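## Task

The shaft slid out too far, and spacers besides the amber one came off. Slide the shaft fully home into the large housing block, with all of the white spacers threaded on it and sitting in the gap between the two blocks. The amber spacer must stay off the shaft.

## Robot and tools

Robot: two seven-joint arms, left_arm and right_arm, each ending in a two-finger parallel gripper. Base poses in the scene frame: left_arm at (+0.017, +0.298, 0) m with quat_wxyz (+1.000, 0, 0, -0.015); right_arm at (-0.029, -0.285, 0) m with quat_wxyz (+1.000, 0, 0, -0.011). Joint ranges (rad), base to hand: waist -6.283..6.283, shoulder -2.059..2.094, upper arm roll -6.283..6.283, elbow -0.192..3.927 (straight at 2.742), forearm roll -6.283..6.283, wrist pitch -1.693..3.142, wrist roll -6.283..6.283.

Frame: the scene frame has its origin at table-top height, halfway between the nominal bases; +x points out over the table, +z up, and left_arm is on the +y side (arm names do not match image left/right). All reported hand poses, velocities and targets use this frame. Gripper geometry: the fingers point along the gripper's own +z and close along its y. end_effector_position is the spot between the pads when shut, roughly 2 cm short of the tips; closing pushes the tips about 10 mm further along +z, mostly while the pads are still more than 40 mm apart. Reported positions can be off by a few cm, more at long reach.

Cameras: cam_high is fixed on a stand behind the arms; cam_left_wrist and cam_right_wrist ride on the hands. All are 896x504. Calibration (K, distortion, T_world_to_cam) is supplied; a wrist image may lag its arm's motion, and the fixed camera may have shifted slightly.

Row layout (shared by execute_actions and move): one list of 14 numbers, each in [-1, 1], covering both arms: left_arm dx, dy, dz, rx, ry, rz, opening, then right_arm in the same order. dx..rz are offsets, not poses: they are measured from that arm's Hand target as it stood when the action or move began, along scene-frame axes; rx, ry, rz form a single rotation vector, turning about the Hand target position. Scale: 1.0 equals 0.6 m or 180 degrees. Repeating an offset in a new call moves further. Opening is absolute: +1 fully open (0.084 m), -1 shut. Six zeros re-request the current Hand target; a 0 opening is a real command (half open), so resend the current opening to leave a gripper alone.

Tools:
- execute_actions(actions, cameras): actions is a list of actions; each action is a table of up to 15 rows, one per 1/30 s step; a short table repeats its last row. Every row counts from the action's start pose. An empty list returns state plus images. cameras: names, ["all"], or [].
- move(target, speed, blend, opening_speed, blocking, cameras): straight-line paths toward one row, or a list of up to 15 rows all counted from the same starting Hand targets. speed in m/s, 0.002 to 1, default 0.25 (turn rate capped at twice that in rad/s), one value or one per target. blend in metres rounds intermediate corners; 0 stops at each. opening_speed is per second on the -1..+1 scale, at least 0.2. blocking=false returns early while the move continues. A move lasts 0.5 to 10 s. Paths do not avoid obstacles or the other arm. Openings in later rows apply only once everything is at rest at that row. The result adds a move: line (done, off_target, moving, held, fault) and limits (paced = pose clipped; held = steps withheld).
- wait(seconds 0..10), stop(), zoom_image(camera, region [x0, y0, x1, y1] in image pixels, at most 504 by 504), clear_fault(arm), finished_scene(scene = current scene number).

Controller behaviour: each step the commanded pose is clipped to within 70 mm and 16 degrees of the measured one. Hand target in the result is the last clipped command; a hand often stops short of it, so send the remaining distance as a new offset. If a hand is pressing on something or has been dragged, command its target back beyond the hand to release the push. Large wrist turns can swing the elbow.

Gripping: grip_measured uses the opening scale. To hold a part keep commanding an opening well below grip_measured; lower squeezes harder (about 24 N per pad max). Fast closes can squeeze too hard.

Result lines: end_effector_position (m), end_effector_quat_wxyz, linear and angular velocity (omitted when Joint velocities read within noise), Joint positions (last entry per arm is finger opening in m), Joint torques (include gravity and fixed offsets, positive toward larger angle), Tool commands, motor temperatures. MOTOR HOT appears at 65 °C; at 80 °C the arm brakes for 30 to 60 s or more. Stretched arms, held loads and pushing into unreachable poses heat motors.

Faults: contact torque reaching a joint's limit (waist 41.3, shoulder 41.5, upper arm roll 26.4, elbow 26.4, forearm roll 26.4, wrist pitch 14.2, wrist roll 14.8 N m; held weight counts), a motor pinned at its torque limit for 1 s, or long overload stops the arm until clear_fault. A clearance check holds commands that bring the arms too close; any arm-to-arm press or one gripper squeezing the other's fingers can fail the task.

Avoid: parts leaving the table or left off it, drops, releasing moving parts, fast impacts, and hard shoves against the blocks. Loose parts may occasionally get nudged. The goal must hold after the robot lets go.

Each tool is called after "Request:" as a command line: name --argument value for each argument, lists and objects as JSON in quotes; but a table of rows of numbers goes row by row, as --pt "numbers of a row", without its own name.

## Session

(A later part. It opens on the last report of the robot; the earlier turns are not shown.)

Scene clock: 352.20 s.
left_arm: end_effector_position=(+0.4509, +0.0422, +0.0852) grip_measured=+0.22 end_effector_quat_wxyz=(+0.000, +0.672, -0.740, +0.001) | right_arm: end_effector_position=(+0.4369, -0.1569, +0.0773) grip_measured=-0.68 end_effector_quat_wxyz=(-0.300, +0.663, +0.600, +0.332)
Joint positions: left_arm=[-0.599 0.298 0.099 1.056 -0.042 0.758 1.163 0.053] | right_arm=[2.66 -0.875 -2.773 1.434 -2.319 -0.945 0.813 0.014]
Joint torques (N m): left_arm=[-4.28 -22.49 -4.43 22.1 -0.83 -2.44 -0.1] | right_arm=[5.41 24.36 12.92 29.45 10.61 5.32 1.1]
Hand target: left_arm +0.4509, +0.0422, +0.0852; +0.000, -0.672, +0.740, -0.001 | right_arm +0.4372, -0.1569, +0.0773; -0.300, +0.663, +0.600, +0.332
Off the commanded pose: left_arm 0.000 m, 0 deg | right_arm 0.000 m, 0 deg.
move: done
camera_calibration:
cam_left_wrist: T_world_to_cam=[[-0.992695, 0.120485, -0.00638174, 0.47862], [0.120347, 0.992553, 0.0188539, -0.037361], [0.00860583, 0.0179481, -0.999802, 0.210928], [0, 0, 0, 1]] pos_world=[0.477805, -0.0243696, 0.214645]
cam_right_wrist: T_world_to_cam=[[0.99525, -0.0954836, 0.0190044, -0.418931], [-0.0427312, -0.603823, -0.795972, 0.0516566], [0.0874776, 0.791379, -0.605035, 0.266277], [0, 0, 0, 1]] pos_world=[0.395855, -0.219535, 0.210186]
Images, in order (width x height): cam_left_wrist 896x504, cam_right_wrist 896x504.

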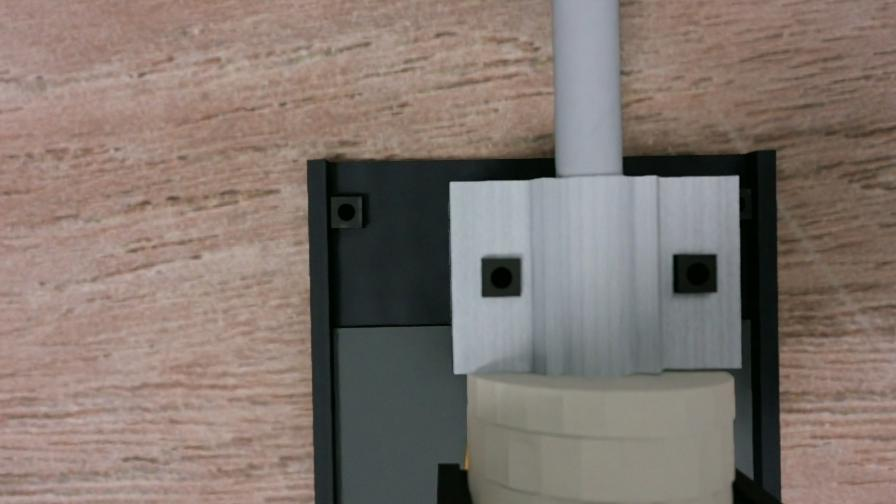

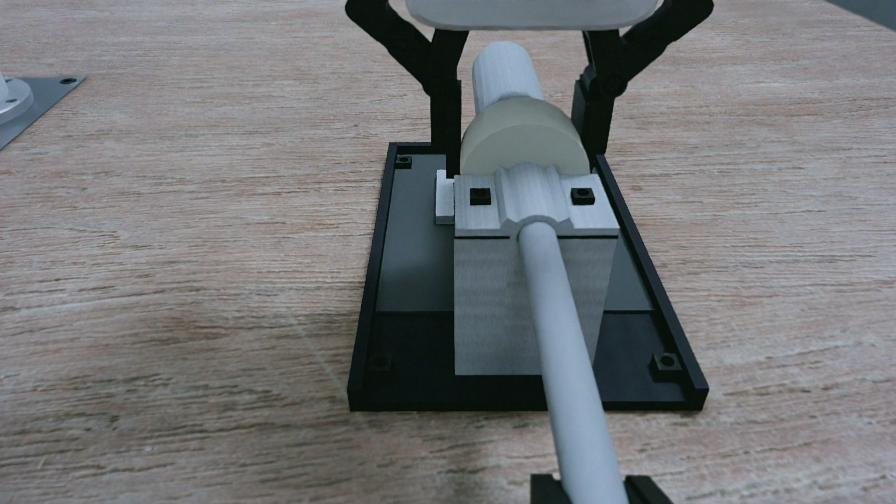

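Request:
move --target '[0,0,0,0,0,0,0.15,0.002,0.02,0,0,0,0,-0.9]' --speed 0.03

Request:
wait --seconds 0.2 --cameras '["cam_left_wrist"]'

Request:
zoom_image --camera "cam_left_wrist" --region '[420, 300, 820, 504]'

Scene clock: 360.97 s.
left_arm: end_effector_position=(+0.4509, +0.0422, +0.0852) grip_measured=+0.22 end_effector_quat_wxyz=(+0.000, +0.672, -0.740, +0.001) | right_arm: end_effector_position=(+0.4380, -0.1449, +0.0773) grip_measured=-0.68 end_effector_quat_wxyz=(-0.301, +0.663, +0.600, +0.332)
Joint positions: left_arm=[-0.599 0.298 0.099 1.056 -0.042 0.758 1.163 0.053] | right_arm=[2.675 -0.874 -2.763 1.429 -2.31 -0.926 0.821 0.014]
Joint torques (N m): left_arm=[-4.34 -22.79 -4.37 22.22 -1.01 -2.45 -0.12] | right_arm=[5.48 24.45 13.62 32.16 11.51 5.99 1.14]
Motor temperatures (°C): left_arm=[33 41 46 44 42 41 39] | right_arm=[37 37 40 42 38 37 38]
Hand target: left_arm +0.4509, +0.0422, +0.0852; +0.000, -0.672, +0.740, -0.001 | right_arm +0.4384, -0.1449, +0.0773; -0.300, +0.663, +0.600, +0.332
Off the commanded pose: left_arm 0.000 m, 0 deg | right_arm 0.000 m, 0 deg.
move: done

Scene clock: 361.17 s.
left_arm: end_effector_position=(+0.4509, +0.0422, +0.0852) grip_measured=+0.22 end_effector_quat_wxyz=(+0.000, +0.672, -0.740, +0.001) | right_arm: end_effector_position=(+0.4380, -0.1449, +0.0773) grip_measured=-0.68 end_effector_quat_wxyz=(-0.301, +0.663, +0.600, +0.332)
Joint positions: left_arm=[-0.599 0.298 0.099 1.056 -0.042 0.758 1.163 0.053] | right_arm=[2.675 -0.874 -2.762 1.429 -2.31 -0.926 0.821 0.014]
Joint torques (N m): left_arm=[-4.37 -22.73 -4.52 22.29 -0.87 -2.43 -0.08] | right_arm=[4.77 24.2 13.43 32.54 11.4 5.95 1.17]
Hand target: left_arm +0.4509, +0.0422, +0.0852; +0.000, -0.672, +0.740, -0.001 | right_arm +0.4384, -0.1449, +0.0773; -0.300, +0.663, +0.600, +0.332
Tool commands: left_gripper/opening=+0.15 right_gripper/opening=-0.9
Off the commanded pose: left_arm 0.000 m, 0 deg | right_arm 0.000 m, 0 deg.
wait: 0.20 s; at rest by 0.17 s
camera_calibration:
cam_left_wrist: T_world_to_cam=[[-0.992695, 0.120485, -0.00638174, 0.47862], [0.120347, 0.992553, 0.0188539, -0.037361], [0.00860583, 0.0179481, -0.999802, 0.210928], [0, 0, 0, 1]] pos_world=[0.477805, -0.0243696, 0.214645]
Images, in order (width x height): cam_left_wrist 896x504.

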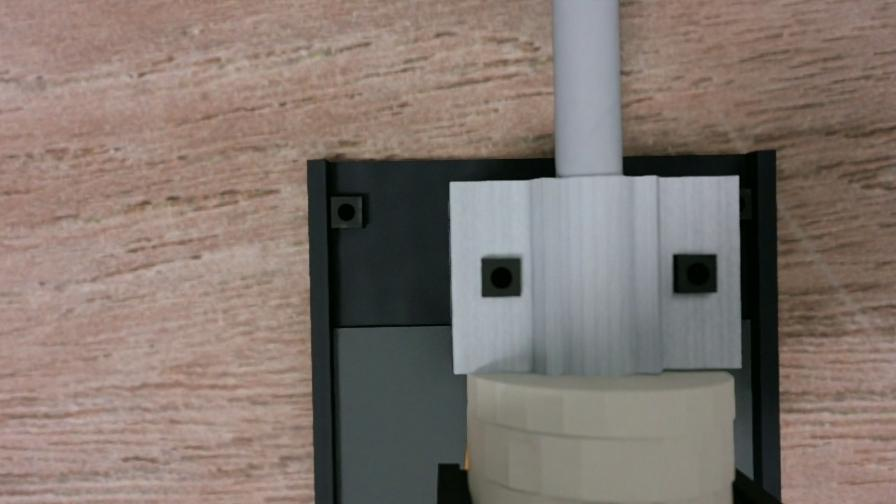

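Scaled by 1.260 from the camera's 896x504 image, which has a finer 1280x720 frame.

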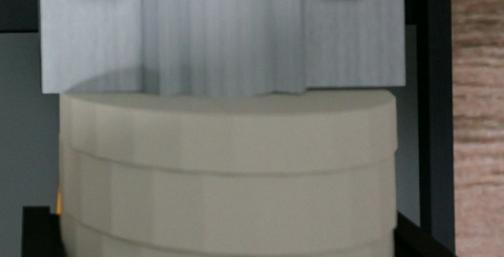

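Request:
move --pt "0 0 0 0 0 0 0.15 0 0 0 0 0 0 0.2" --pt "0 0 0 0 0 0 0.15 -0.008 -0.085 0.06 0 0 0 0.2" --speed 0.15 --cameras '["cam_right_wrist"]'

Scene clock: 368.17 s.
left_arm: end_effector_position=(+0.4509, +0.0422, +0.0852) grip_measured=+0.22 end_effector_quat_wxyz=(+0.000, +0.672, -0.740, +0.001) | right_arm: end_effector_position=(+0.4336, -0.1958, +0.1133) grip_measured=+0.19 end_effector_quat_wxyz=(-0.300, +0.663, +0.600, +0.332)
Joint positions: left_arm=[-0.599 0.298 0.099 1.056 -0.042 0.758 1.163 0.053] | right_arm=[2.611 -0.802 -2.797 1.451 -2.355 -1.052 0.852 0.052]
Joint torques (N m): left_arm=[-4.27 -21.89 -4.53 21.73 -0.89 -2.48 -0.09] | right_arm=[-0.58 20.37 4.04 12.61 0.99 -2.1 0.35]
Hand target: left_arm +0.4509, +0.0422, +0.0852; +0.000, -0.672, +0.740, -0.001 | right_arm +0.4336, -0.1959, +0.1133; -0.300, +0.663, +0.600, +0.332
Off the commanded pose: left_arm 0.000 m, 0 deg | right_arm 0.000 m, 0 deg.
move: done
camera_calibration:
cam_right_wrist: T_world_to_cam=[[0.995158, -0.0964247, 0.0190504, -0.420163], [-0.0432427, -0.603578, -0.79613, 0.0569808], [0.088265, 0.791452, -0.604825, 0.318797], [0, 0, 0, 1]] pos_world=[0.392454, -0.258434, 0.246185]
Images, in order (width x height): cam_right_wrist 896x504.

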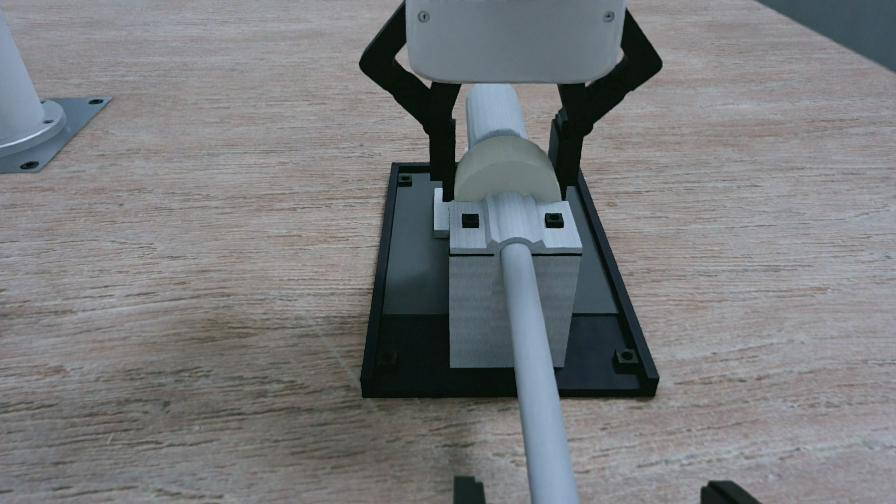

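Request:
move --target '[0,0,0,0,0,0,0.15,-0.002,-0.06,0.0,0,0,0,0.2]' --speed 0.2 --cameras '["cam_right_wrist"]'

Scene clock: 380.20 s.
left_arm: end_effector_position=(+0.4509, +0.0422, +0.0852) grip_measured=+0.22 end_effector_quat_wxyz=(+0.000, +0.672, -0.740, +0.001) | right_arm: end_effector_position=(+0.4324, -0.2319, +0.1133) grip_measured=+0.19 end_effector_quat_wxyz=(-0.300, +0.663, +0.600, +0.332)
Joint positions: left_arm=[-0.599 0.298 0.099 1.056 -0.042 0.758 1.163 0.053] | right_arm=[2.573 -0.825 -2.828 1.503 -2.388 -1.117 0.839 0.052]
Joint torques (N m): left_arm=[-4.35 -21.94 -4.34 21.65 -0.81 -2.42 -0.08] | right_arm=[-0.55 19.76 3.59 12.78 0.84 -2.18 -0.14]
Hand target: left_arm +0.4509, +0.0422, +0.0852; +0.000, -0.672, +0.740, -0.001 | right_arm +0.4324, -0.2319, +0.1133; -0.300, +0.663, +0.600, +0.332
Off the commanded pose: left_arm 0.000 m, 0 deg | right_arm 0.000 m, 0 deg.
move: done
camera_calibration:
cam_right_wrist: T_world_to_cam=[[0.995153, -0.0964462, 0.0191895, -0.422479], [-0.043145, -0.603583, -0.796132, 0.0351608], [0.0883664, 0.791445, -0.604819, 0.347352], [0, 0, 0, 1]] pos_world=[0.391254, -0.294434, 0.246185]
Images, in order (width x height): cam_right_wrist 896x504.

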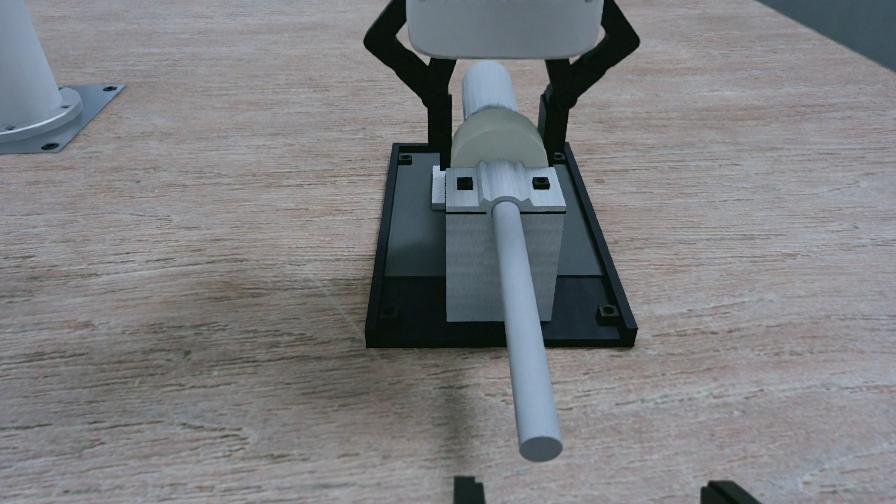

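Request:
move --pt "0 0.001 0 0 0 0 0.15 0.0027 -0.01 -0.0605 0 0 0 -1" --pt "0 0.001 0 0 0 0 0.15 0.0027 0.033 -0.0605 0 0 0 -1" --speed 0.08 --cameras '["cam_right_wrist","cam_high"]'

Request:
zoom_image --camera "cam_high" --region '[390, 180, 510, 300]'

Scene clock: 409.37 s.
left_arm: end_effector_position=(+0.4509, +0.0428, +0.0852) grip_measured=+0.22 end_effector_quat_wxyz=(+0.000, +0.672, -0.740, +0.001) | right_arm: end_effector_position=(+0.4340, -0.2121, +0.0770) grip_measured=-1.00 end_effector_quat_wxyz=(-0.300, +0.663, +0.600, +0.332)
Joint positions: left_arm=[-0.598 0.297 0.099 1.055 -0.042 0.758 1.164 0.053] | right_arm=[2.593 -0.896 -2.817 1.49 -2.372 -1.038 0.793 0]
Joint torques (N m): left_arm=[-0.71 -20.46 -1.13 18.47 -0.32 -1.57 0.17] | right_arm=[1.27 21.03 4.69 11.21 1.12 -1.93 0.35]
Hand target: left_arm +0.4509, +0.0428, +0.0852; +0.000, -0.672, +0.740, -0.001 | right_arm +0.4340, -0.2121, +0.0770; -0.300, +0.663, +0.600, +0.332
Off the commanded pose: left_arm 0.000 m, 0 deg | right_arm 0.000 m, 0 deg.
move: done
camera_calibration:
cam_right_wrist: T_world_to_cam=[[0.99514, -0.0965831, 0.0191686, -0.421493], [-0.0432513, -0.603635, -0.796087, 0.0182992], [0.0884593, 0.791389, -0.604879, 0.309546], [0, 0, 0, 1]] pos_world=[0.392854, -0.274634, 0.209885]
Images, in order (width x height): cam_high 896x504, cam_right_wrist 896x504.

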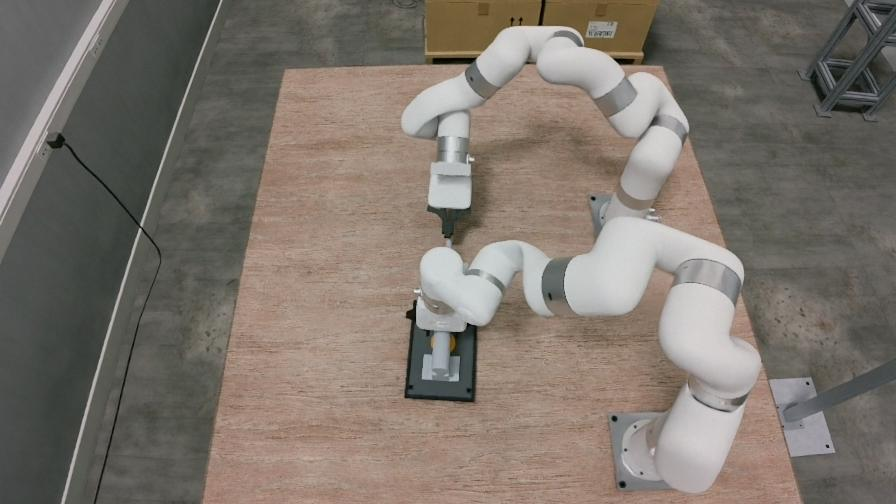

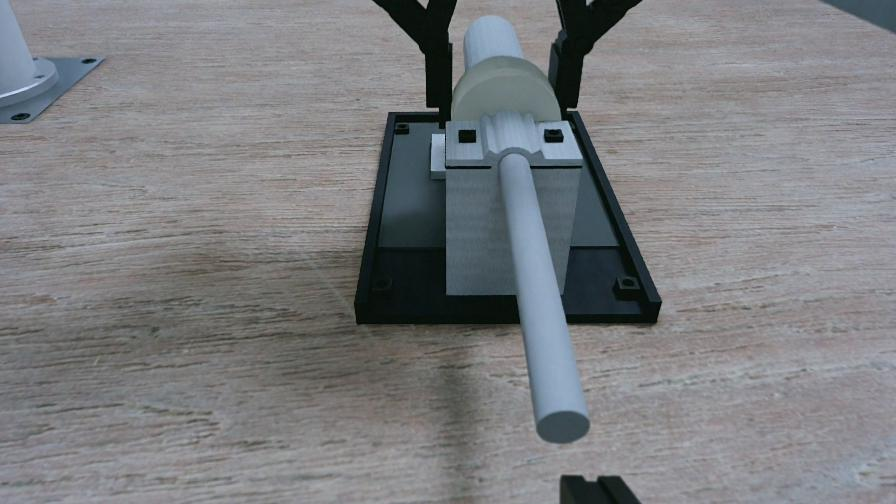

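Scaled by 4.200 from the camera's 896x504 image, which has a finer 1280x720 frame.

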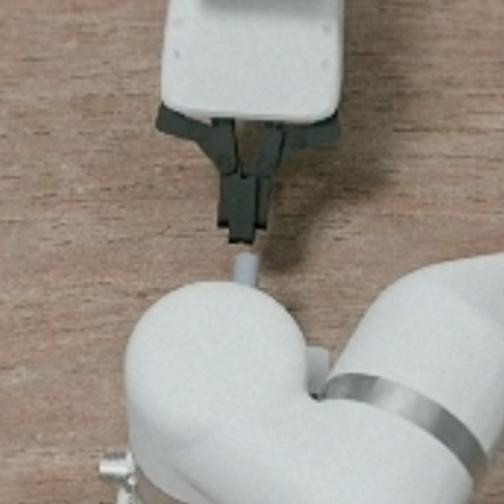

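Request:
move --target '[0,0,0,0,0,0,0.15,-0.0055,0.009,0,0,0,0,-1]' --speed 0.04 --cameras '["cam_right_wrist"]'

Request:
zoom_image --camera "cam_right_wrist" --region '[460, 350, 700, 504]'

Scene clock: 420.37 s.
left_arm: end_effector_position=(+0.4509, +0.0428, +0.0852) grip_measured=+0.22 end_effector_quat_wxyz=(+0.000, +0.672, -0.740, +0.001) | right_arm: end_effector_position=(+0.4307, -0.2067, +0.0770) grip_measured=-1.00 end_effector_quat_wxyz=(-0.300, +0.663, +0.600, +0.332)
Joint positions: left_arm=[-0.598 0.297 0.099 1.055 -0.042 0.758 1.164 0.053] | right_arm=[2.591 -0.885 -2.809 1.463 -2.365 -1.022 0.786 0]
Joint torques (N m): left_arm=[-0.82 -20.14 -1.19 18.37 -0.34 -1.54 0.22] | right_arm=[-0.46 20.65 4.72 11.12 1.19 -1.94 -0.13]
Hand target: left_arm +0.4509, +0.0428, +0.0852; +0.000, -0.672, +0.740, -0.001 | right_arm +0.4307, -0.2067, +0.0770; -0.300, +0.663, +0.600, +0.332
Off the commanded pose: left_arm 0.000 m, 0 deg | right_arm 0.000 m, 0 deg.
move: done
camera_calibration:
cam_right_wrist: T_world_to_cam=[[0.995149, -0.0965048, 0.019109, -0.417657], [-0.0432443, -0.603575, -0.796133, 0.0214393], [0.0883644, 0.791445, -0.60482, 0.305604], [0, 0, 0, 1]] pos_world=[0.389554, -0.269234, 0.209885]
Images, in order (width x height): cam_right_wrist 896x504.

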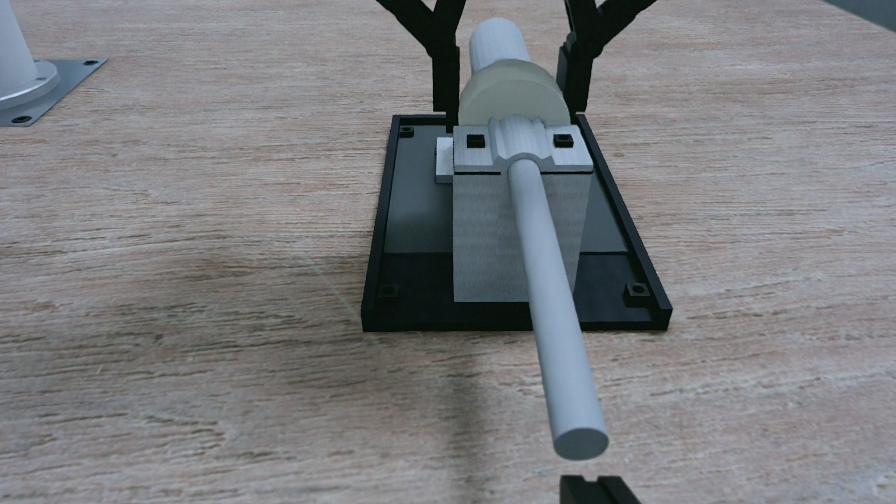

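Scaled by 2.100 from the camera's 896x504 image, which has a finer 1280x720 frame.

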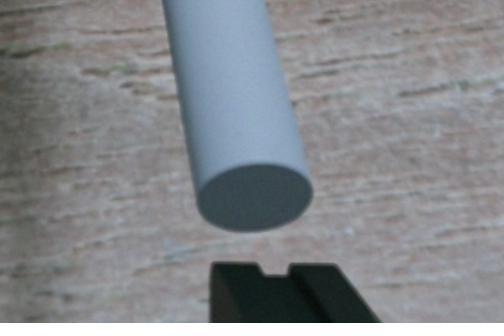

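Request:
move --target '[0,0,0,0,0,0,0.15,0.0007,0.0075,-0.003,0,0,0,-1]' --speed 0.03 --cameras '["cam_right_wrist"]'

Request:
zoom_image --camera "cam_right_wrist" --region '[460, 350, 700, 504]'

Scene clock: 428.30 s.
left_arm: end_effector_position=(+0.4509, +0.0428, +0.0852) grip_measured=+0.22 end_effector_quat_wxyz=(+0.000, +0.672, -0.740, +0.001) | right_arm: end_effector_position=(+0.4312, -0.2022, +0.0752) grip_measured=-1.00 end_effector_quat_wxyz=(-0.300, +0.663, +0.600, +0.332)
Joint positions: left_arm=[-0.598 0.297 0.099 1.055 -0.042 0.758 1.164 0.053] | right_arm=[2.596 -0.887 -2.805 1.46 -2.361 -1.013 0.785 0]
Joint torques (N m): left_arm=[-0.84 -20.28 -1.11 18.3 -0.26 -1.59 0.16] | right_arm=[1.16 19.74 4.78 11.01 1.21 -1.97 -0.01]
Hand target: left_arm +0.4509, +0.0428, +0.0852; +0.000, -0.672, +0.740, -0.001 | right_arm +0.4312, -0.2022, +0.0752; -0.300, +0.663, +0.600, +0.332
Off the commanded pose: left_arm 0.000 m, 0 deg | right_arm 0.000 m, 0 deg.
move: done
camera_calibration:
cam_right_wrist: T_world_to_cam=[[0.995149, -0.0965048, 0.019109, -0.417686], [-0.0432443, -0.603575, -0.796133, 0.022744], [0.0883644, 0.791445, -0.60482, 0.30091], [0, 0, 0, 1]] pos_world=[0.390054, -0.264734, 0.208085]
Images, in order (width x height): cam_right_wrist 896x504.

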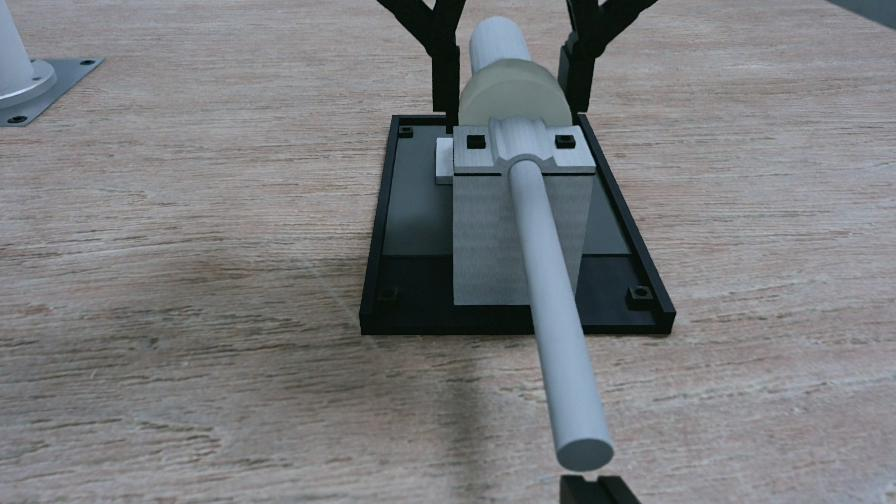

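Scaled by 2.100 from the camera's 896x504 image, which has a finer 1280x720 frame.

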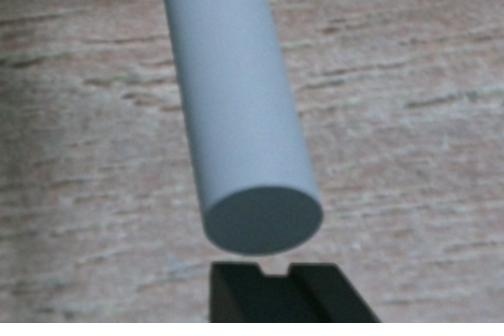

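Request:
move --target '[0,0,0,0,0,0,0.15,0.0005,0.006,0,0,0,0,-1]' --speed 0.02

Request:
move --target '[0,0,0,0,0,0,0.15,0.0003,0.003,0,0,0,0,-1]' --speed 0.02 --cameras '["cam_right_wrist"]'

Request:
zoom_image --camera "cam_right_wrist" --region '[460, 350, 700, 504]'

Scene clock: 436.40 s.
left_arm: end_effector_position=(+0.4509, +0.0428, +0.0852) grip_measured=+0.22 end_effector_quat_wxyz=(+0.000, +0.672, -0.740, +0.001) | right_arm: end_effector_position=(+0.4315, -0.1986, +0.0752) grip_measured=-1.00 end_effector_quat_wxyz=(-0.300, +0.663, +0.600, +0.332)
Joint positions: left_arm=[-0.598 0.297 0.099 1.055 -0.042 0.758 1.164 0.053] | right_arm=[2.601 -0.886 -2.802 1.456 -2.358 -1.006 0.787 0]
Joint torques (N m): left_arm=[-0.63 -20.15 -1 18.47 -0.32 -1.51 0.16] | right_arm=[2.66 20.52 5.64 10.56 1.34 -2.01 0.38]
Hand target: left_arm +0.4509, +0.0428, +0.0852; +0.000, -0.672, +0.740, -0.001 | right_arm +0.4315, -0.1986, +0.0752; -0.300, +0.663, +0.600, +0.332
Off the commanded pose: left_arm 0.000 m, 0 deg | right_arm 0.000 m, 0 deg.
move: done

Scene clock: 437.10 s.
left_arm: end_effector_position=(+0.4509, +0.0429, +0.0852) grip_measured=+0.22 end_effector_quat_wxyz=(+0.000, +0.672, -0.740, +0.001) | right_arm: end_effector_position=(+0.4317, -0.1969, +0.0752) grip_measured=-1.00 end_effector_quat_wxyz=(-0.300, +0.663, +0.600, +0.332)
Joint positions: left_arm=[-0.598 0.297 0.099 1.055 -0.042 0.758 1.164 0.053] | right_arm=[2.603 -0.885 -2.8 1.454 -2.356 -1.003 0.787 0]
Joint torques (N m): left_arm=[-1.18 -20.23 -1.4 18.53 -0.29 -1.75 0.18] | right_arm=[6.26 19.39 7.73 9.45 1.94 -2.05 0.3]
Hand target: left_arm +0.4509, +0.0428, +0.0852; +0.000, -0.672, +0.740, -0.001 | right_arm +0.4316, -0.1968, +0.0752; -0.300, +0.663, +0.600, +0.332
Off the commanded pose: left_arm 0.000 m, 0 deg | right_arm 0.000 m, 0 deg.
move: done
camera_calibration:
cam_right_wrist: T_world_to_cam=[[0.99514, -0.096584, 0.0191813, -0.417595], [-0.043247, -0.603683, -0.796051, 0.0259767], [0.0884652, 0.791353, -0.604926, 0.296559], [0, 0, 0, 1]] pos_world=[0.390454, -0.259334, 0.208085]
Images, in order (width x height): cam_right_wrist 896x504.

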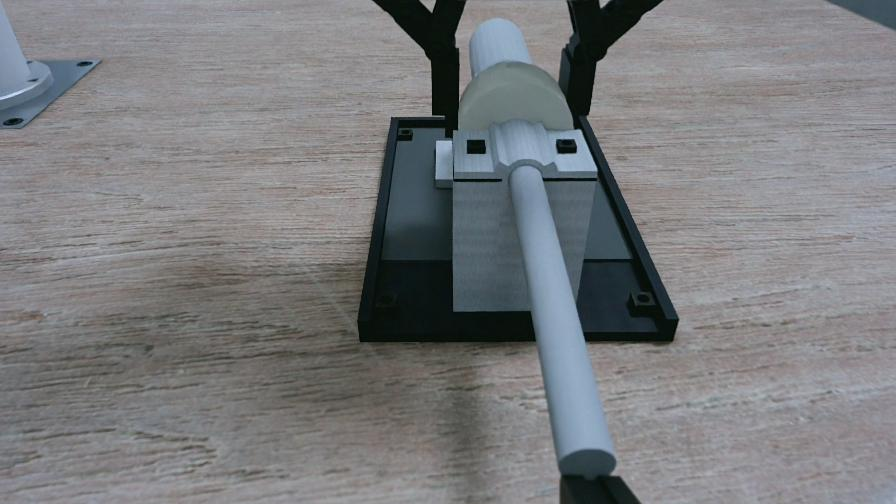

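Scaled by 2.100 from the camera's 896x504 image, which has a finer 1280x720 frame.

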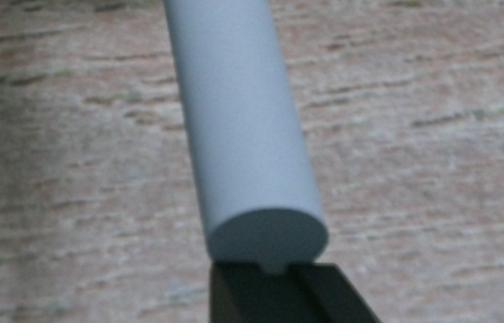

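Request:
move --pt "0 0 0.0025 0 0 0 0.15 0 0.001 0 0 0 0 -1" --pt "0 0 -0.0025 0 0 0 0.15 0 0.001 0 0 0 0 -1" --pt "0 0 0 0 0 0 0.15 0 0.001 0 0 0 0 -1" --speed 0.01

Scene clock: 445.70 s.
left_arm: end_effector_position=(+0.4509, +0.0429, +0.0851) grip_measured=+0.22 end_effector_quat_wxyz=(+0.000, +0.672, -0.740, +0.000) | right_arm: end_effector_position=(+0.4316, -0.1962, +0.0752) grip_measured=-1.00 end_effector_quat_wxyz=(-0.300, +0.663, +0.600, +0.332)
Joint positions: left_arm=[-0.598 0.298 0.099 1.055 -0.042 0.758 1.164 0.053] | right_arm=[2.603 -0.885 -2.8 1.453 -2.356 -1.002 0.788 0]
Joint torques (N m): left_arm=[-0.13 -20.26 0.6 17.4 0.21 -1.2 -0.19] | right_arm=[-0.33 20.38 4.39 11.13 1.01 -2.01 0.27]
Hand target: left_arm +0.4509, +0.0428, +0.0852; +0.000, -0.672, +0.740, -0.001 | right_arm +0.4316, -0.1962, +0.0752; -0.300, +0.663, +0.600, +0.332
Off the commanded pose: left_arm 0.000 m, 0 deg | right_arm 0.000 m, 0 deg.
move: done

Request:
move --target '[0,0,0,0,0,0,0.15,0.0002,0.003,0,0,0,0,-1]' --speed 0.02

Scene clock: 449.27 s.
left_arm: end_effector_position=(+0.4509, +0.0428, +0.0852) grip_measured=+0.22 end_effector_quat_wxyz=(+0.000, +0.672, -0.740, +0.001) | right_arm: end_effector_position=(+0.4318, -0.1944, +0.0752) grip_measured=-1.00 end_effector_quat_wxyz=(-0.300, +0.663, +0.600, +0.332)
Joint positions: left_arm=[-0.598 0.297 0.099 1.055 -0.042 0.758 1.164 0.053] | right_arm=[2.605 -0.884 -2.798 1.451 -2.354 -0.999 0.788 0]
Joint torques (N m): left_arm=[-0.16 -20.22 0.4 17.45 0.22 -1.3 -0.11] | right_arm=[1.81 20.51 5.42 10.8 1.2 -2.06 0.27]
Hand target: left_arm +0.4509, +0.0428, +0.0852; +0.000, -0.672, +0.740, -0.001 | right_arm +0.4318, -0.1944, +0.0752; -0.300, +0.663, +0.600, +0.332
Off the commanded pose: left_arm 0.000 m, 0 deg | right_arm 0.000 m, 0 deg.
move: done

Sliding freely. Continue.

Request:
move --target '[0,0,0,0,0,0,0.15,0.0007,0.0067,0,0,0,0,-1]' --speed 0.02

Request:
move --target '[0,0,0,0,0,0,0.15,0.0007,0.0067,0,0,0,0,-1]' --speed 0.02 --cameras '["cam_right_wrist","cam_left_wrist"]'

Scene clock: 456.13 s.
left_arm: end_effector_position=(+0.4509, +0.0428, +0.0852) grip_measured=+0.22 end_effector_quat_wxyz=(+0.000, +0.672, -0.740, +0.001) | right_arm: end_effector_position=(+0.4322, -0.1904, +0.0752) grip_measured=-1.00 end_effector_quat_wxyz=(-0.300, +0.663, +0.600, +0.332)
Joint positions: left_arm=[-0.598 0.298 0.099 1.055 -0.042 0.758 1.164 0.053] | right_arm=[2.61 -0.883 -2.795 1.448 -2.35 -0.992 0.79 0]
Joint torques (N m): left_arm=[0.01 -19.71 0.26 17.3 -0.12 -1.25 -0.15] | right_arm=[2.02 20.53 5.34 10.76 1.24 -1.96 0.31]
Hand target: left_arm +0.4509, +0.0428, +0.0852; +0.000, -0.672, +0.740, -0.001 | right_arm +0.4322, -0.1904, +0.0752; -0.300, +0.663, +0.600, +0.332
Off the commanded pose: left_arm 0.000 m, 0 deg | right_arm 0.000 m, 0 deg.
move: done

Scene clock: 456.83 s.
left_arm: end_effector_position=(+0.4509, +0.0428, +0.0852) grip_measured=+0.22 end_effector_quat_wxyz=(+0.000, +0.672, -0.740, +0.001) | right_arm: end_effector_position=(+0.4326, -0.1864, +0.0752) grip_measured=-1.00 end_effector_quat_wxyz=(-0.300, +0.663, +0.600, +0.332)
Joint positions: left_arm=[-0.598 0.298 0.099 1.055 -0.042 0.758 1.164 0.053] | right_arm=[2.615 -0.882 -2.791 1.445 -2.347 -0.986 0.792 0]
Joint torques (N m): left_arm=[0 -19.91 0.29 17.23 -0.16 -1.29 -0.15] | right_arm=[1.91 20.33 5.42 10.82 1.42 -1.96 0.38]
Hand target: left_arm +0.4509, +0.0428, +0.0852; +0.000, -0.672, +0.740, -0.001 | right_arm +0.4326, -0.1863, +0.0752; -0.300, +0.663, +0.600, +0.332
Off the commanded pose: left_arm 0.000 m, 0 deg | right_arm 0.000 m, 0 deg.
move: done
camera_calibration:
cam_left_wrist: T_world_to_cam=[[-0.992695, 0.120485, -0.00638174, 0.478548], [0.120347, 0.992553, 0.0188539, -0.0379566], [0.00860583, 0.0179481, -0.999802, 0.210917], [0, 0, 0, 1]] pos_world=[0.477805, -0.0237696, 0.214645]
cam_right_wrist: T_world_to_cam=[[0.995149, -0.0965048, 0.019109, -0.417555], [-0.0432443, -0.603575, -0.796133, 0.032341], [0.0883644, 0.791445, -0.60482, 0.288281], [0, 0, 0, 1]] pos_world=[0.391454, -0.248934, 0.208085]
Images, in order (width x height): cam_left_wrist 896x504, cam_right_wrist 896x504.

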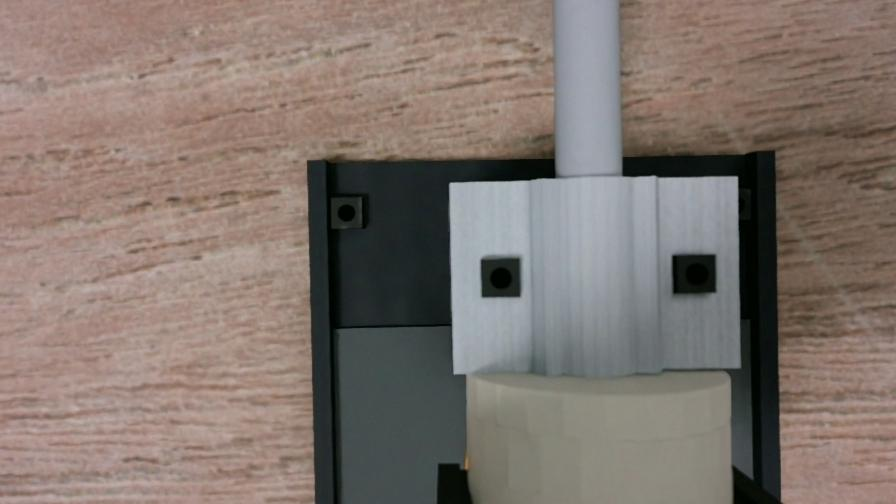

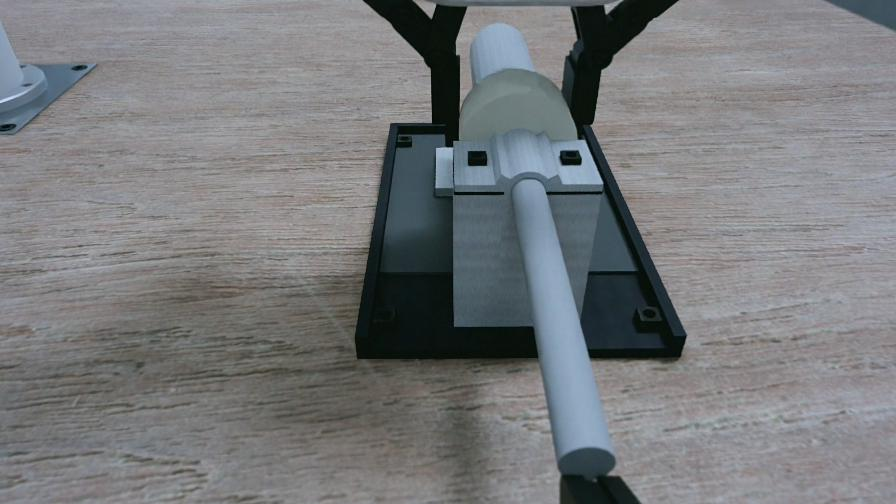

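Request:
move --target '[0,0,0,0,0,0,0.15,0.0007,0.0067,0,0,0,0,-1]' --speed 0.02

Request:
move --target '[0,0,0,0,0,0,0.15,0.0007,0.0067,0,0,0,0,-1]' --speed 0.02

Scene clock: 462.13 s.
left_arm: end_effector_position=(+0.4509, +0.0428, +0.0852) grip_measured=+0.22 end_effector_quat_wxyz=(+0.000, +0.672, -0.740, +0.001) | right_arm: end_effector_position=(+0.4330, -0.1823, +0.0752) grip_measured=-1.00 end_effector_quat_wxyz=(-0.300, +0.663, +0.600, +0.332)
Joint positions: left_arm=[-0.598 0.298 0.099 1.055 -0.042 0.758 1.164 0.053] | right_arm=[2.62 -0.881 -2.788 1.442 -2.343 -0.979 0.794 0]
Joint torques (N m): left_arm=[0 -19.81 0.38 17.19 -0.07 -1.24 -0.11] | right_arm=[1.9 20.25 5.48 10.85 1.31 -1.99 0.39]
Hand target: left_arm +0.4509, +0.0428, +0.0852; +0.000, -0.672, +0.740, -0.001 | right_arm +0.4330, -0.1823, +0.0752; -0.300, +0.663, +0.600, +0.332
Off the commanded pose: left_arm 0.000 m, 0 deg | right_arm 0.000 m, 0 deg.
move: done

Scene clock: 462.83 s.
left_arm: end_effector_position=(+0.4509, +0.0428, +0.0852) grip_measured=+0.22 end_effector_quat_wxyz=(+0.000, +0.672, -0.740, +0.001) | right_arm: end_effector_position=(+0.4334, -0.1783, +0.0752) grip_measured=-1.00 end_effector_quat_wxyz=(-0.300, +0.663, +0.600, +0.332)
Joint positions: left_arm=[-0.598 0.298 0.099 1.055 -0.042 0.758 1.164 0.053] | right_arm=[2.625 -0.88 -2.785 1.439 -2.34 -0.972 0.796 0]
Joint torques (N m): left_arm=[0.11 -19.81 0.27 17.17 -0.08 -1.33 -0.11] | right_arm=[1.91 20.54 5.49 10.79 1.33 -1.98 0.35]
Hand target: left_arm +0.4509, +0.0428, +0.0852; +0.000, -0.672, +0.740, -0.001 | right_arm +0.4334, -0.1783, +0.0752; -0.300, +0.663, +0.600, +0.332
Off the commanded pose: left_arm 0.000 m, 0 deg | right_arm 0.000 m, 0 deg.
move: done

Request:
move --target '[0,0,0,0,0,0,0.15,0.0008,0.0083,0,0,0,0,-1]' --speed 0.02

Request:
move --target '[0,0,0,0,0,0,0.15,0.0008,0.0083,0,0,0,0,-1]' --speed 0.02 --cameras '["cam_right_wrist"]'

Scene clock: 473.93 s.
left_arm: end_effector_position=(+0.4509, +0.0428, +0.0852) grip_measured=+0.22 end_effector_quat_wxyz=(+0.000, +0.672, -0.740, +0.001) | right_arm: end_effector_position=(+0.4339, -0.1733, +0.0752) grip_measured=-1.00 end_effector_quat_wxyz=(-0.300, +0.663, +0.600, +0.332)
Joint positions: left_arm=[-0.598 0.298 0.099 1.055 -0.042 0.758 1.164 0.053] | right_arm=[2.631 -0.879 -2.781 1.436 -2.335 -0.964 0.799 0]
Joint torques (N m): left_arm=[-0.11 -20.02 0.4 17.53 -0.11 -1.26 -0.11] | right_arm=[1.98 20.28 5.48 10.67 1.25 -1.97 0.27]
Hand target: left_arm +0.4509, +0.0428, +0.0852; +0.000, -0.672, +0.740, -0.001 | right_arm +0.4339, -0.1733, +0.0752; -0.300, +0.663, +0.600, +0.332
Off the commanded pose: left_arm 0.000 m, 0 deg | right_arm 0.000 m, 0 deg.
move: done

Scene clock: 474.63 s.
left_arm: end_effector_position=(+0.4509, +0.0428, +0.0852) grip_measured=+0.22 end_effector_quat_wxyz=(+0.000, +0.672, -0.740, +0.001) | right_arm: end_effector_position=(+0.4344, -0.1684, +0.0752) grip_measured=-1.00 end_effector_quat_wxyz=(-0.300, +0.663, +0.600, +0.332)
Joint positions: left_arm=[-0.598 0.298 0.099 1.055 -0.042 0.758 1.164 0.053] | right_arm=[2.638 -0.878 -2.777 1.432 -2.331 -0.956 0.802 0]
Joint torques (N m): left_arm=[0.25 -19.8 0.35 17.62 -0.07 -1.32 -0.16] | right_arm=[1.69 20.38 5.44 10.77 1.17 -1.97 0.29]
Hand target: left_arm +0.4509, +0.0428, +0.0852; +0.000, -0.672, +0.740, -0.001 | right_arm +0.4344, -0.1683, +0.0752; -0.300, +0.663, +0.600, +0.332
Off the commanded pose: left_arm 0.000 m, 0 deg | right_arm 0.000 m, 0 deg.
move: done
camera_calibration:
cam_right_wrist: T_world_to_cam=[[0.995149, -0.0965048, 0.019109, -0.417609], [-0.0432443, -0.603575, -0.796133, 0.0432832], [0.0883644, 0.791445, -0.60482, 0.273876], [0, 0, 0, 1]] pos_world=[0.393254, -0.230934, 0.208085]
Images, in order (width x height): cam_right_wrist 896x504.

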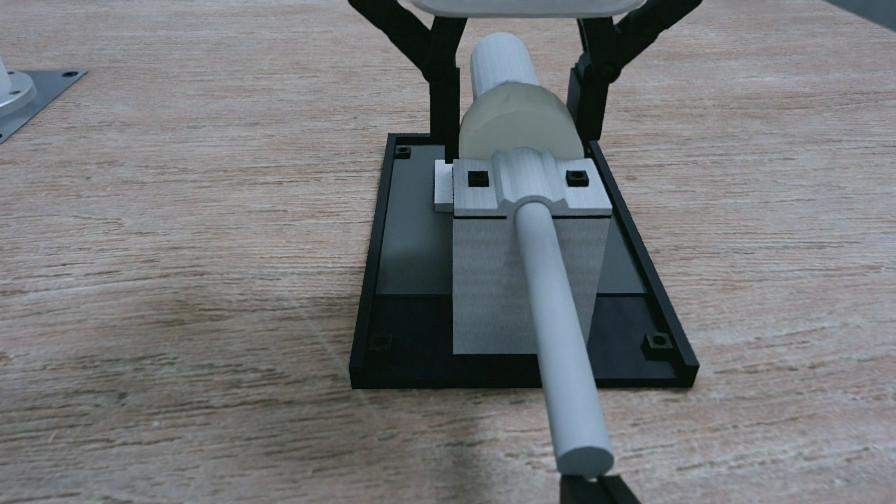

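Request:
move --pt "0 0 0 0 0 0 0.7 0 0 0 0 0 0 -1" --pt "0 0.002 0.17 0 0 0 0.7 0 0 0 0 0 0 -1" --pt "0 0.25 0.25 0 0 0 0.7 0 0 0 0 0 0 -1" --blend '[0,0.03,0]' --speed 0.12 --cameras '["all"]'

Request:
zoom_image --camera "cam_high" --region '[380, 230, 500, 410]'

Scene clock: 483.37 s.
left_arm: end_effector_position=(+0.4509, +0.1928, +0.2352) grip_measured=+0.70 end_effector_quat_wxyz=(+0.000, +0.672, -0.740, +0.001) | right_arm: end_effector_position=(+0.4344, -0.1683, +0.0752) grip_measured=-1.00 end_effector_quat_wxyz=(-0.300, +0.663, +0.600, +0.332)
Joint positions: left_arm=[-0.46 -0.086 0.244 1.045 0.023 1.127 1.41 0.073] | right_arm=[2.638 -0.878 -2.777 1.432 -2.331 -0.956 0.802 0]
Joint torques (N m): left_arm=[0.89 -15.02 0.05 19.82 0.17 -1.2 0.14] | right_arm=[-0.08 20.37 4.88 11.26 1.13 -2.19 0.27]
Hand target: left_arm +0.4509, +0.1928, +0.2352; +0.000, -0.672, +0.740, -0.001 | right_arm +0.4344, -0.1683, +0.0752; -0.300, +0.663, +0.600, +0.332
Off the commanded pose: left_arm 0.000 m, 0 deg | right_arm 0.000 m, 0 deg.
move: done
camera_calibration:
cam_left_wrist: T_world_to_cam=[[-0.992683, 0.120583, -0.00628129, 0.461378], [0.120446, 0.992541, 0.0188416, -0.189707], [0.0085064, 0.0179471, -0.999803, 0.358143], [0, 0, 0, 1]] pos_world=[0.477805, 0.12623, 0.364545]
cam_right_wrist: T_world_to_cam=[[0.995149, -0.0965048, 0.019109, -0.417599], [-0.0432443, -0.603575, -0.796133, 0.0433436], [0.0883644, 0.791445, -0.60482, 0.273797], [0, 0, 0, 1]] pos_world=[0.393254, -0.230834, 0.208085]

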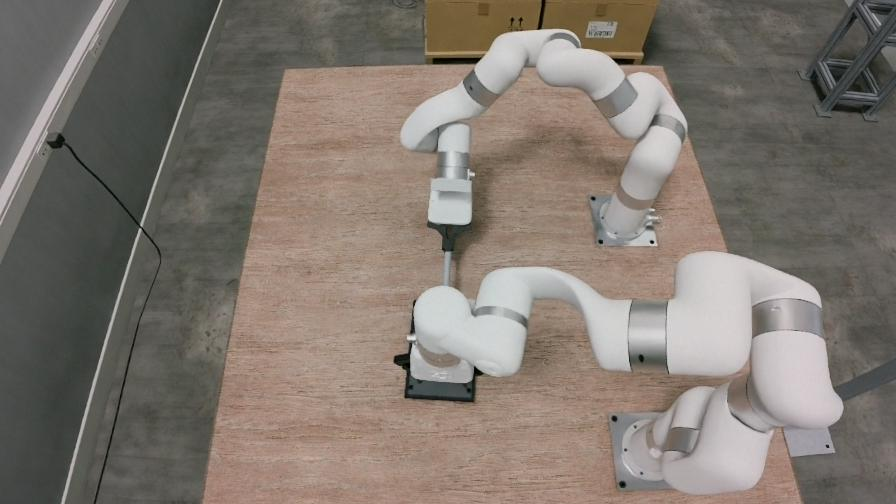

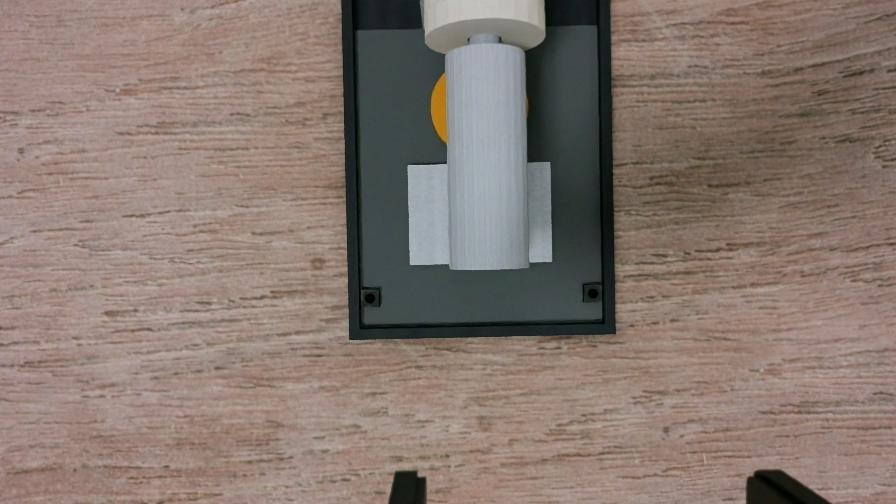

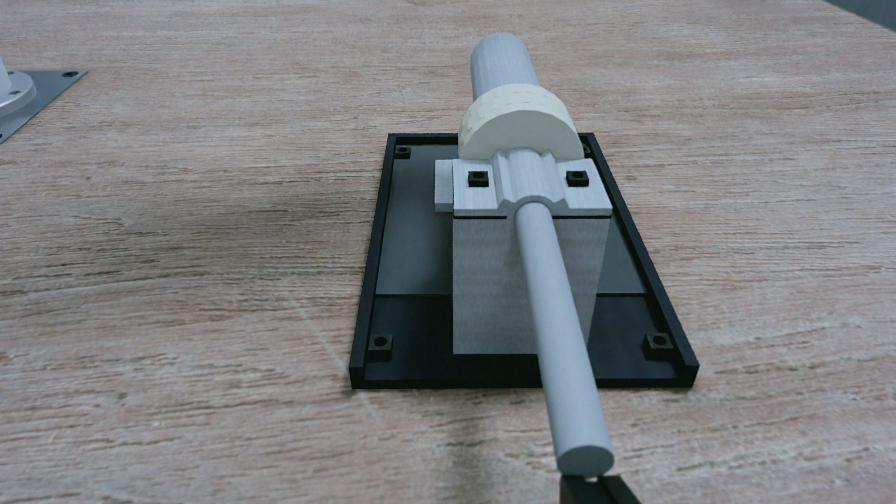

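Scaled by 2.800 from the camera's 896x504 image, which has a finer 1280x720 frame.

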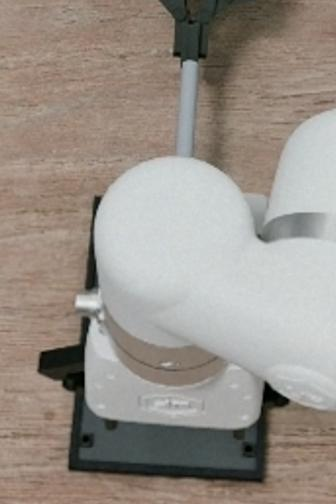

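Request:
move --target '[0,0,0,0,0,0,0.7,0.0017,0.0167,0,0,0,0,-1]' --speed 0.03

Request:
move --target '[0,0,0,0,0,0,0.7,0.0013,0.0133,0,0,0,0,-1]' --speed 0.03

Request:
wait --seconds 0.1 --cameras '["cam_left_wrist","cam_right_wrist"]'

Scene clock: 489.93 s.
left_arm: end_effector_position=(+0.4509, +0.1928, +0.2352) grip_measured=+0.70 end_effector_quat_wxyz=(+0.000, +0.672, -0.740, +0.001) | right_arm: end_effector_position=(+0.4354, -0.1583, +0.0752) grip_measured=-1.00 end_effector_quat_wxyz=(-0.300, +0.663, +0.600, +0.332)
Joint positions: left_arm=[-0.46 -0.086 0.244 1.045 0.023 1.127 1.41 0.073] | right_arm=[2.651 -0.877 -2.768 1.427 -2.322 -0.94 0.807 0]
Joint torques (N m): left_arm=[1.08 -14.99 0.05 19.9 0.09 -1.25 0.04] | right_arm=[1.7 20.21 5.58 10.84 1.32 -1.95 0.26]
Hand target: left_arm +0.4509, +0.1928, +0.2352; +0.000, -0.672, +0.740, -0.001 | right_arm +0.4354, -0.1583, +0.0752; -0.300, +0.663, +0.600, +0.332
Off the commanded pose: left_arm 0.000 m, 0 deg | right_arm 0.000 m, 0 deg.
move: done

Scene clock: 490.67 s.
left_arm: end_effector_position=(+0.4509, +0.1928, +0.2352) grip_measured=+0.70 end_effector_quat_wxyz=(+0.000, +0.672, -0.740, +0.001) | right_arm: end_effector_position=(+0.4362, -0.1504, +0.0752) grip_measured=-1.00 end_effector_quat_wxyz=(-0.300, +0.663, +0.600, +0.332)
Joint positions: left_arm=[-0.46 -0.086 0.244 1.045 0.023 1.127 1.41 0.073] | right_arm=[2.662 -0.876 -2.762 1.423 -2.315 -0.927 0.812 0]
Joint torques (N m): left_arm=[1.02 -14.97 0.12 19.9 0.21 -1.26 0.02] | right_arm=[1.55 20.38 5.66 10.89 1.47 -1.92 0.32]
Hand target: left_arm +0.4509, +0.1928, +0.2352; +0.000, -0.672, +0.740, -0.001 | right_arm +0.4362, -0.1503, +0.0752; -0.300, +0.663, +0.600, +0.332
Off the commanded pose: left_arm 0.000 m, 0 deg | right_arm 0.000 m, 0 deg.
move: done

Scene clock: 490.77 s.
left_arm: end_effector_position=(+0.4509, +0.1928, +0.2352) grip_measured=+0.70 end_effector_quat_wxyz=(+0.000, +0.672, -0.740, +0.001) | right_arm: end_effector_position=(+0.4362, -0.1503, +0.0752) grip_measured=-1.00 end_effector_quat_wxyz=(-0.300, +0.663, +0.600, +0.332)
Joint positions: left_arm=[-0.46 -0.086 0.244 1.045 0.023 1.127 1.41 0.073] | right_arm=[2.662 -0.876 -2.762 1.423 -2.315 -0.927 0.812 0]
Joint torques (N m): left_arm=[1.15 -15.02 0.08 19.91 0.16 -1.28 0] | right_arm=[1.94 20.33 5.58 10.95 1.42 -2.02 0.33]
Hand target: left_arm +0.4509, +0.1928, +0.2352; +0.000, -0.672, +0.740, -0.001 | right_arm +0.4362, -0.1503, +0.0752; -0.300, +0.663, +0.600, +0.332
Tool commands: left_gripper/opening=+0.7 right_gripper/opening=-1.0
Off the commanded pose: left_arm 0.000 m, 0 deg | right_arm 0.000 m, 0 deg.
wait: 0.10 s; no rest
camera_calibration:
cam_left_wrist: T_world_to_cam=[[-0.992695, 0.120485, -0.00638174, 0.461433], [0.120347, 0.992553, 0.0188539, -0.189668], [0.00860583, 0.0179481, -0.999802, 0.358195], [0, 0, 0, 1]] pos_world=[0.477805, 0.12623, 0.364645]
cam_right_wrist: T_world_to_cam=[[0.995149, -0.0965048, 0.019109, -0.417653], [-0.0432443, -0.603575, -0.796133, 0.0542857], [0.0883644, 0.791445, -0.60482, 0.259392], [0, 0, 0, 1]] pos_world=[0.395054, -0.212834, 0.208085]
Images, in order (width x height): cam_left_wrist 896x504, cam_right_wrist 896x504.

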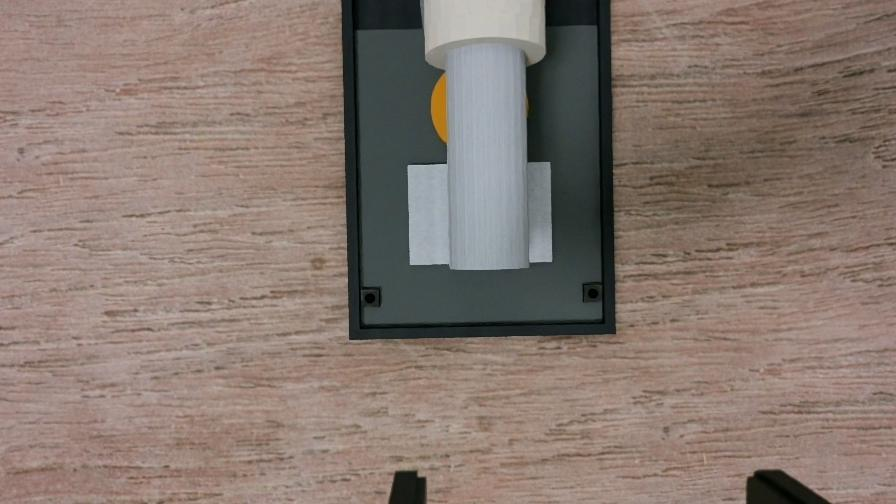

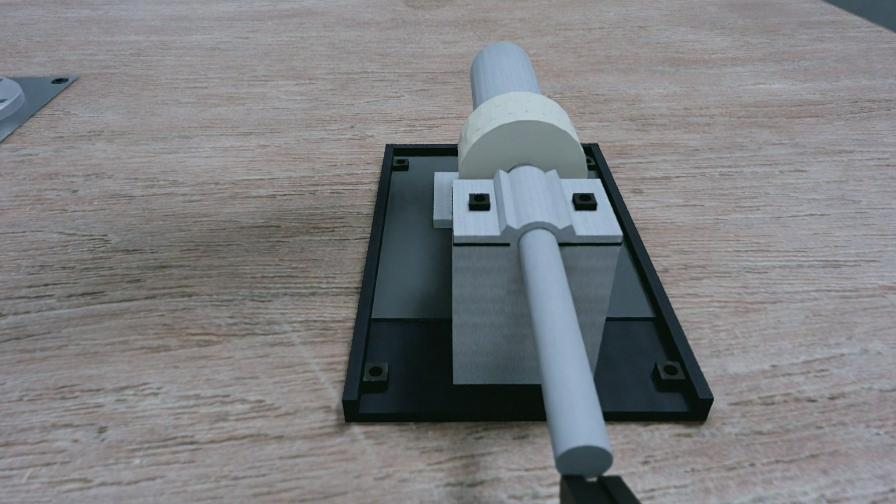

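Request:
move --target '[0,0,0,0,0,0,0.7,0.001,0.0117,0,0,0,0,-1]' --speed 0.03

Request:
move --target '[0,0,0,0,0,0,0.7,0.001,0.01,0,0,0,0,-1]' --speed 0.03

Scene clock: 498.83 s.
left_arm: end_effector_position=(+0.4509, +0.1928, +0.2352) grip_measured=+0.70 end_effector_quat_wxyz=(+0.000, +0.672, -0.740, +0.001) | right_arm: end_effector_position=(+0.4368, -0.1433, +0.0752) grip_measured=-1.00 end_effector_quat_wxyz=(-0.300, +0.663, +0.600, +0.332)
Joint positions: left_arm=[-0.46 -0.086 0.244 1.045 0.023 1.127 1.41 0.073] | right_arm=[2.671 -0.876 -2.756 1.42 -2.309 -0.916 0.816 0]
Joint torques (N m): left_arm=[1.12 -14.95 0.01 19.95 0.11 -1.2 0.04] | right_arm=[1.72 20.31 5.69 10.9 1.4 -2 0.3]
Hand target: left_arm +0.4509, +0.1928, +0.2352; +0.000, -0.672, +0.740, -0.001 | right_arm +0.4368, -0.1433, +0.0752; -0.300, +0.663, +0.600, +0.332
Off the commanded pose: left_arm 0.000 m, 0 deg | right_arm 0.000 m, 0 deg.
move: done

Scene clock: 499.53 s.
left_arm: end_effector_position=(+0.4509, +0.1928, +0.2352) grip_measured=+0.70 end_effector_quat_wxyz=(+0.000, +0.672, -0.740, +0.001) | right_arm: end_effector_position=(+0.4374, -0.1373, +0.0752) grip_measured=-1.00 end_effector_quat_wxyz=(-0.300, +0.663, +0.600, +0.332)
Joint positions: left_arm=[-0.46 -0.086 0.244 1.045 0.023 1.127 1.41 0.073] | right_arm=[2.679 -0.876 -2.752 1.419 -2.304 -0.906 0.82 0]
Joint torques (N m): left_arm=[1.01 -14.92 -0.04 19.87 0.1 -1.23 -0.01] | right_arm=[1.83 20.13 5.86 10.89 1.39 -2.1 0.38]
Hand target: left_arm +0.4509, +0.1928, +0.2352; +0.000, -0.672, +0.740, -0.001 | right_arm +0.4374, -0.1373, +0.0752; -0.300, +0.663, +0.600, +0.332
Off the commanded pose: left_arm 0.000 m, 0 deg | right_arm 0.000 m, 0 deg.
move: done


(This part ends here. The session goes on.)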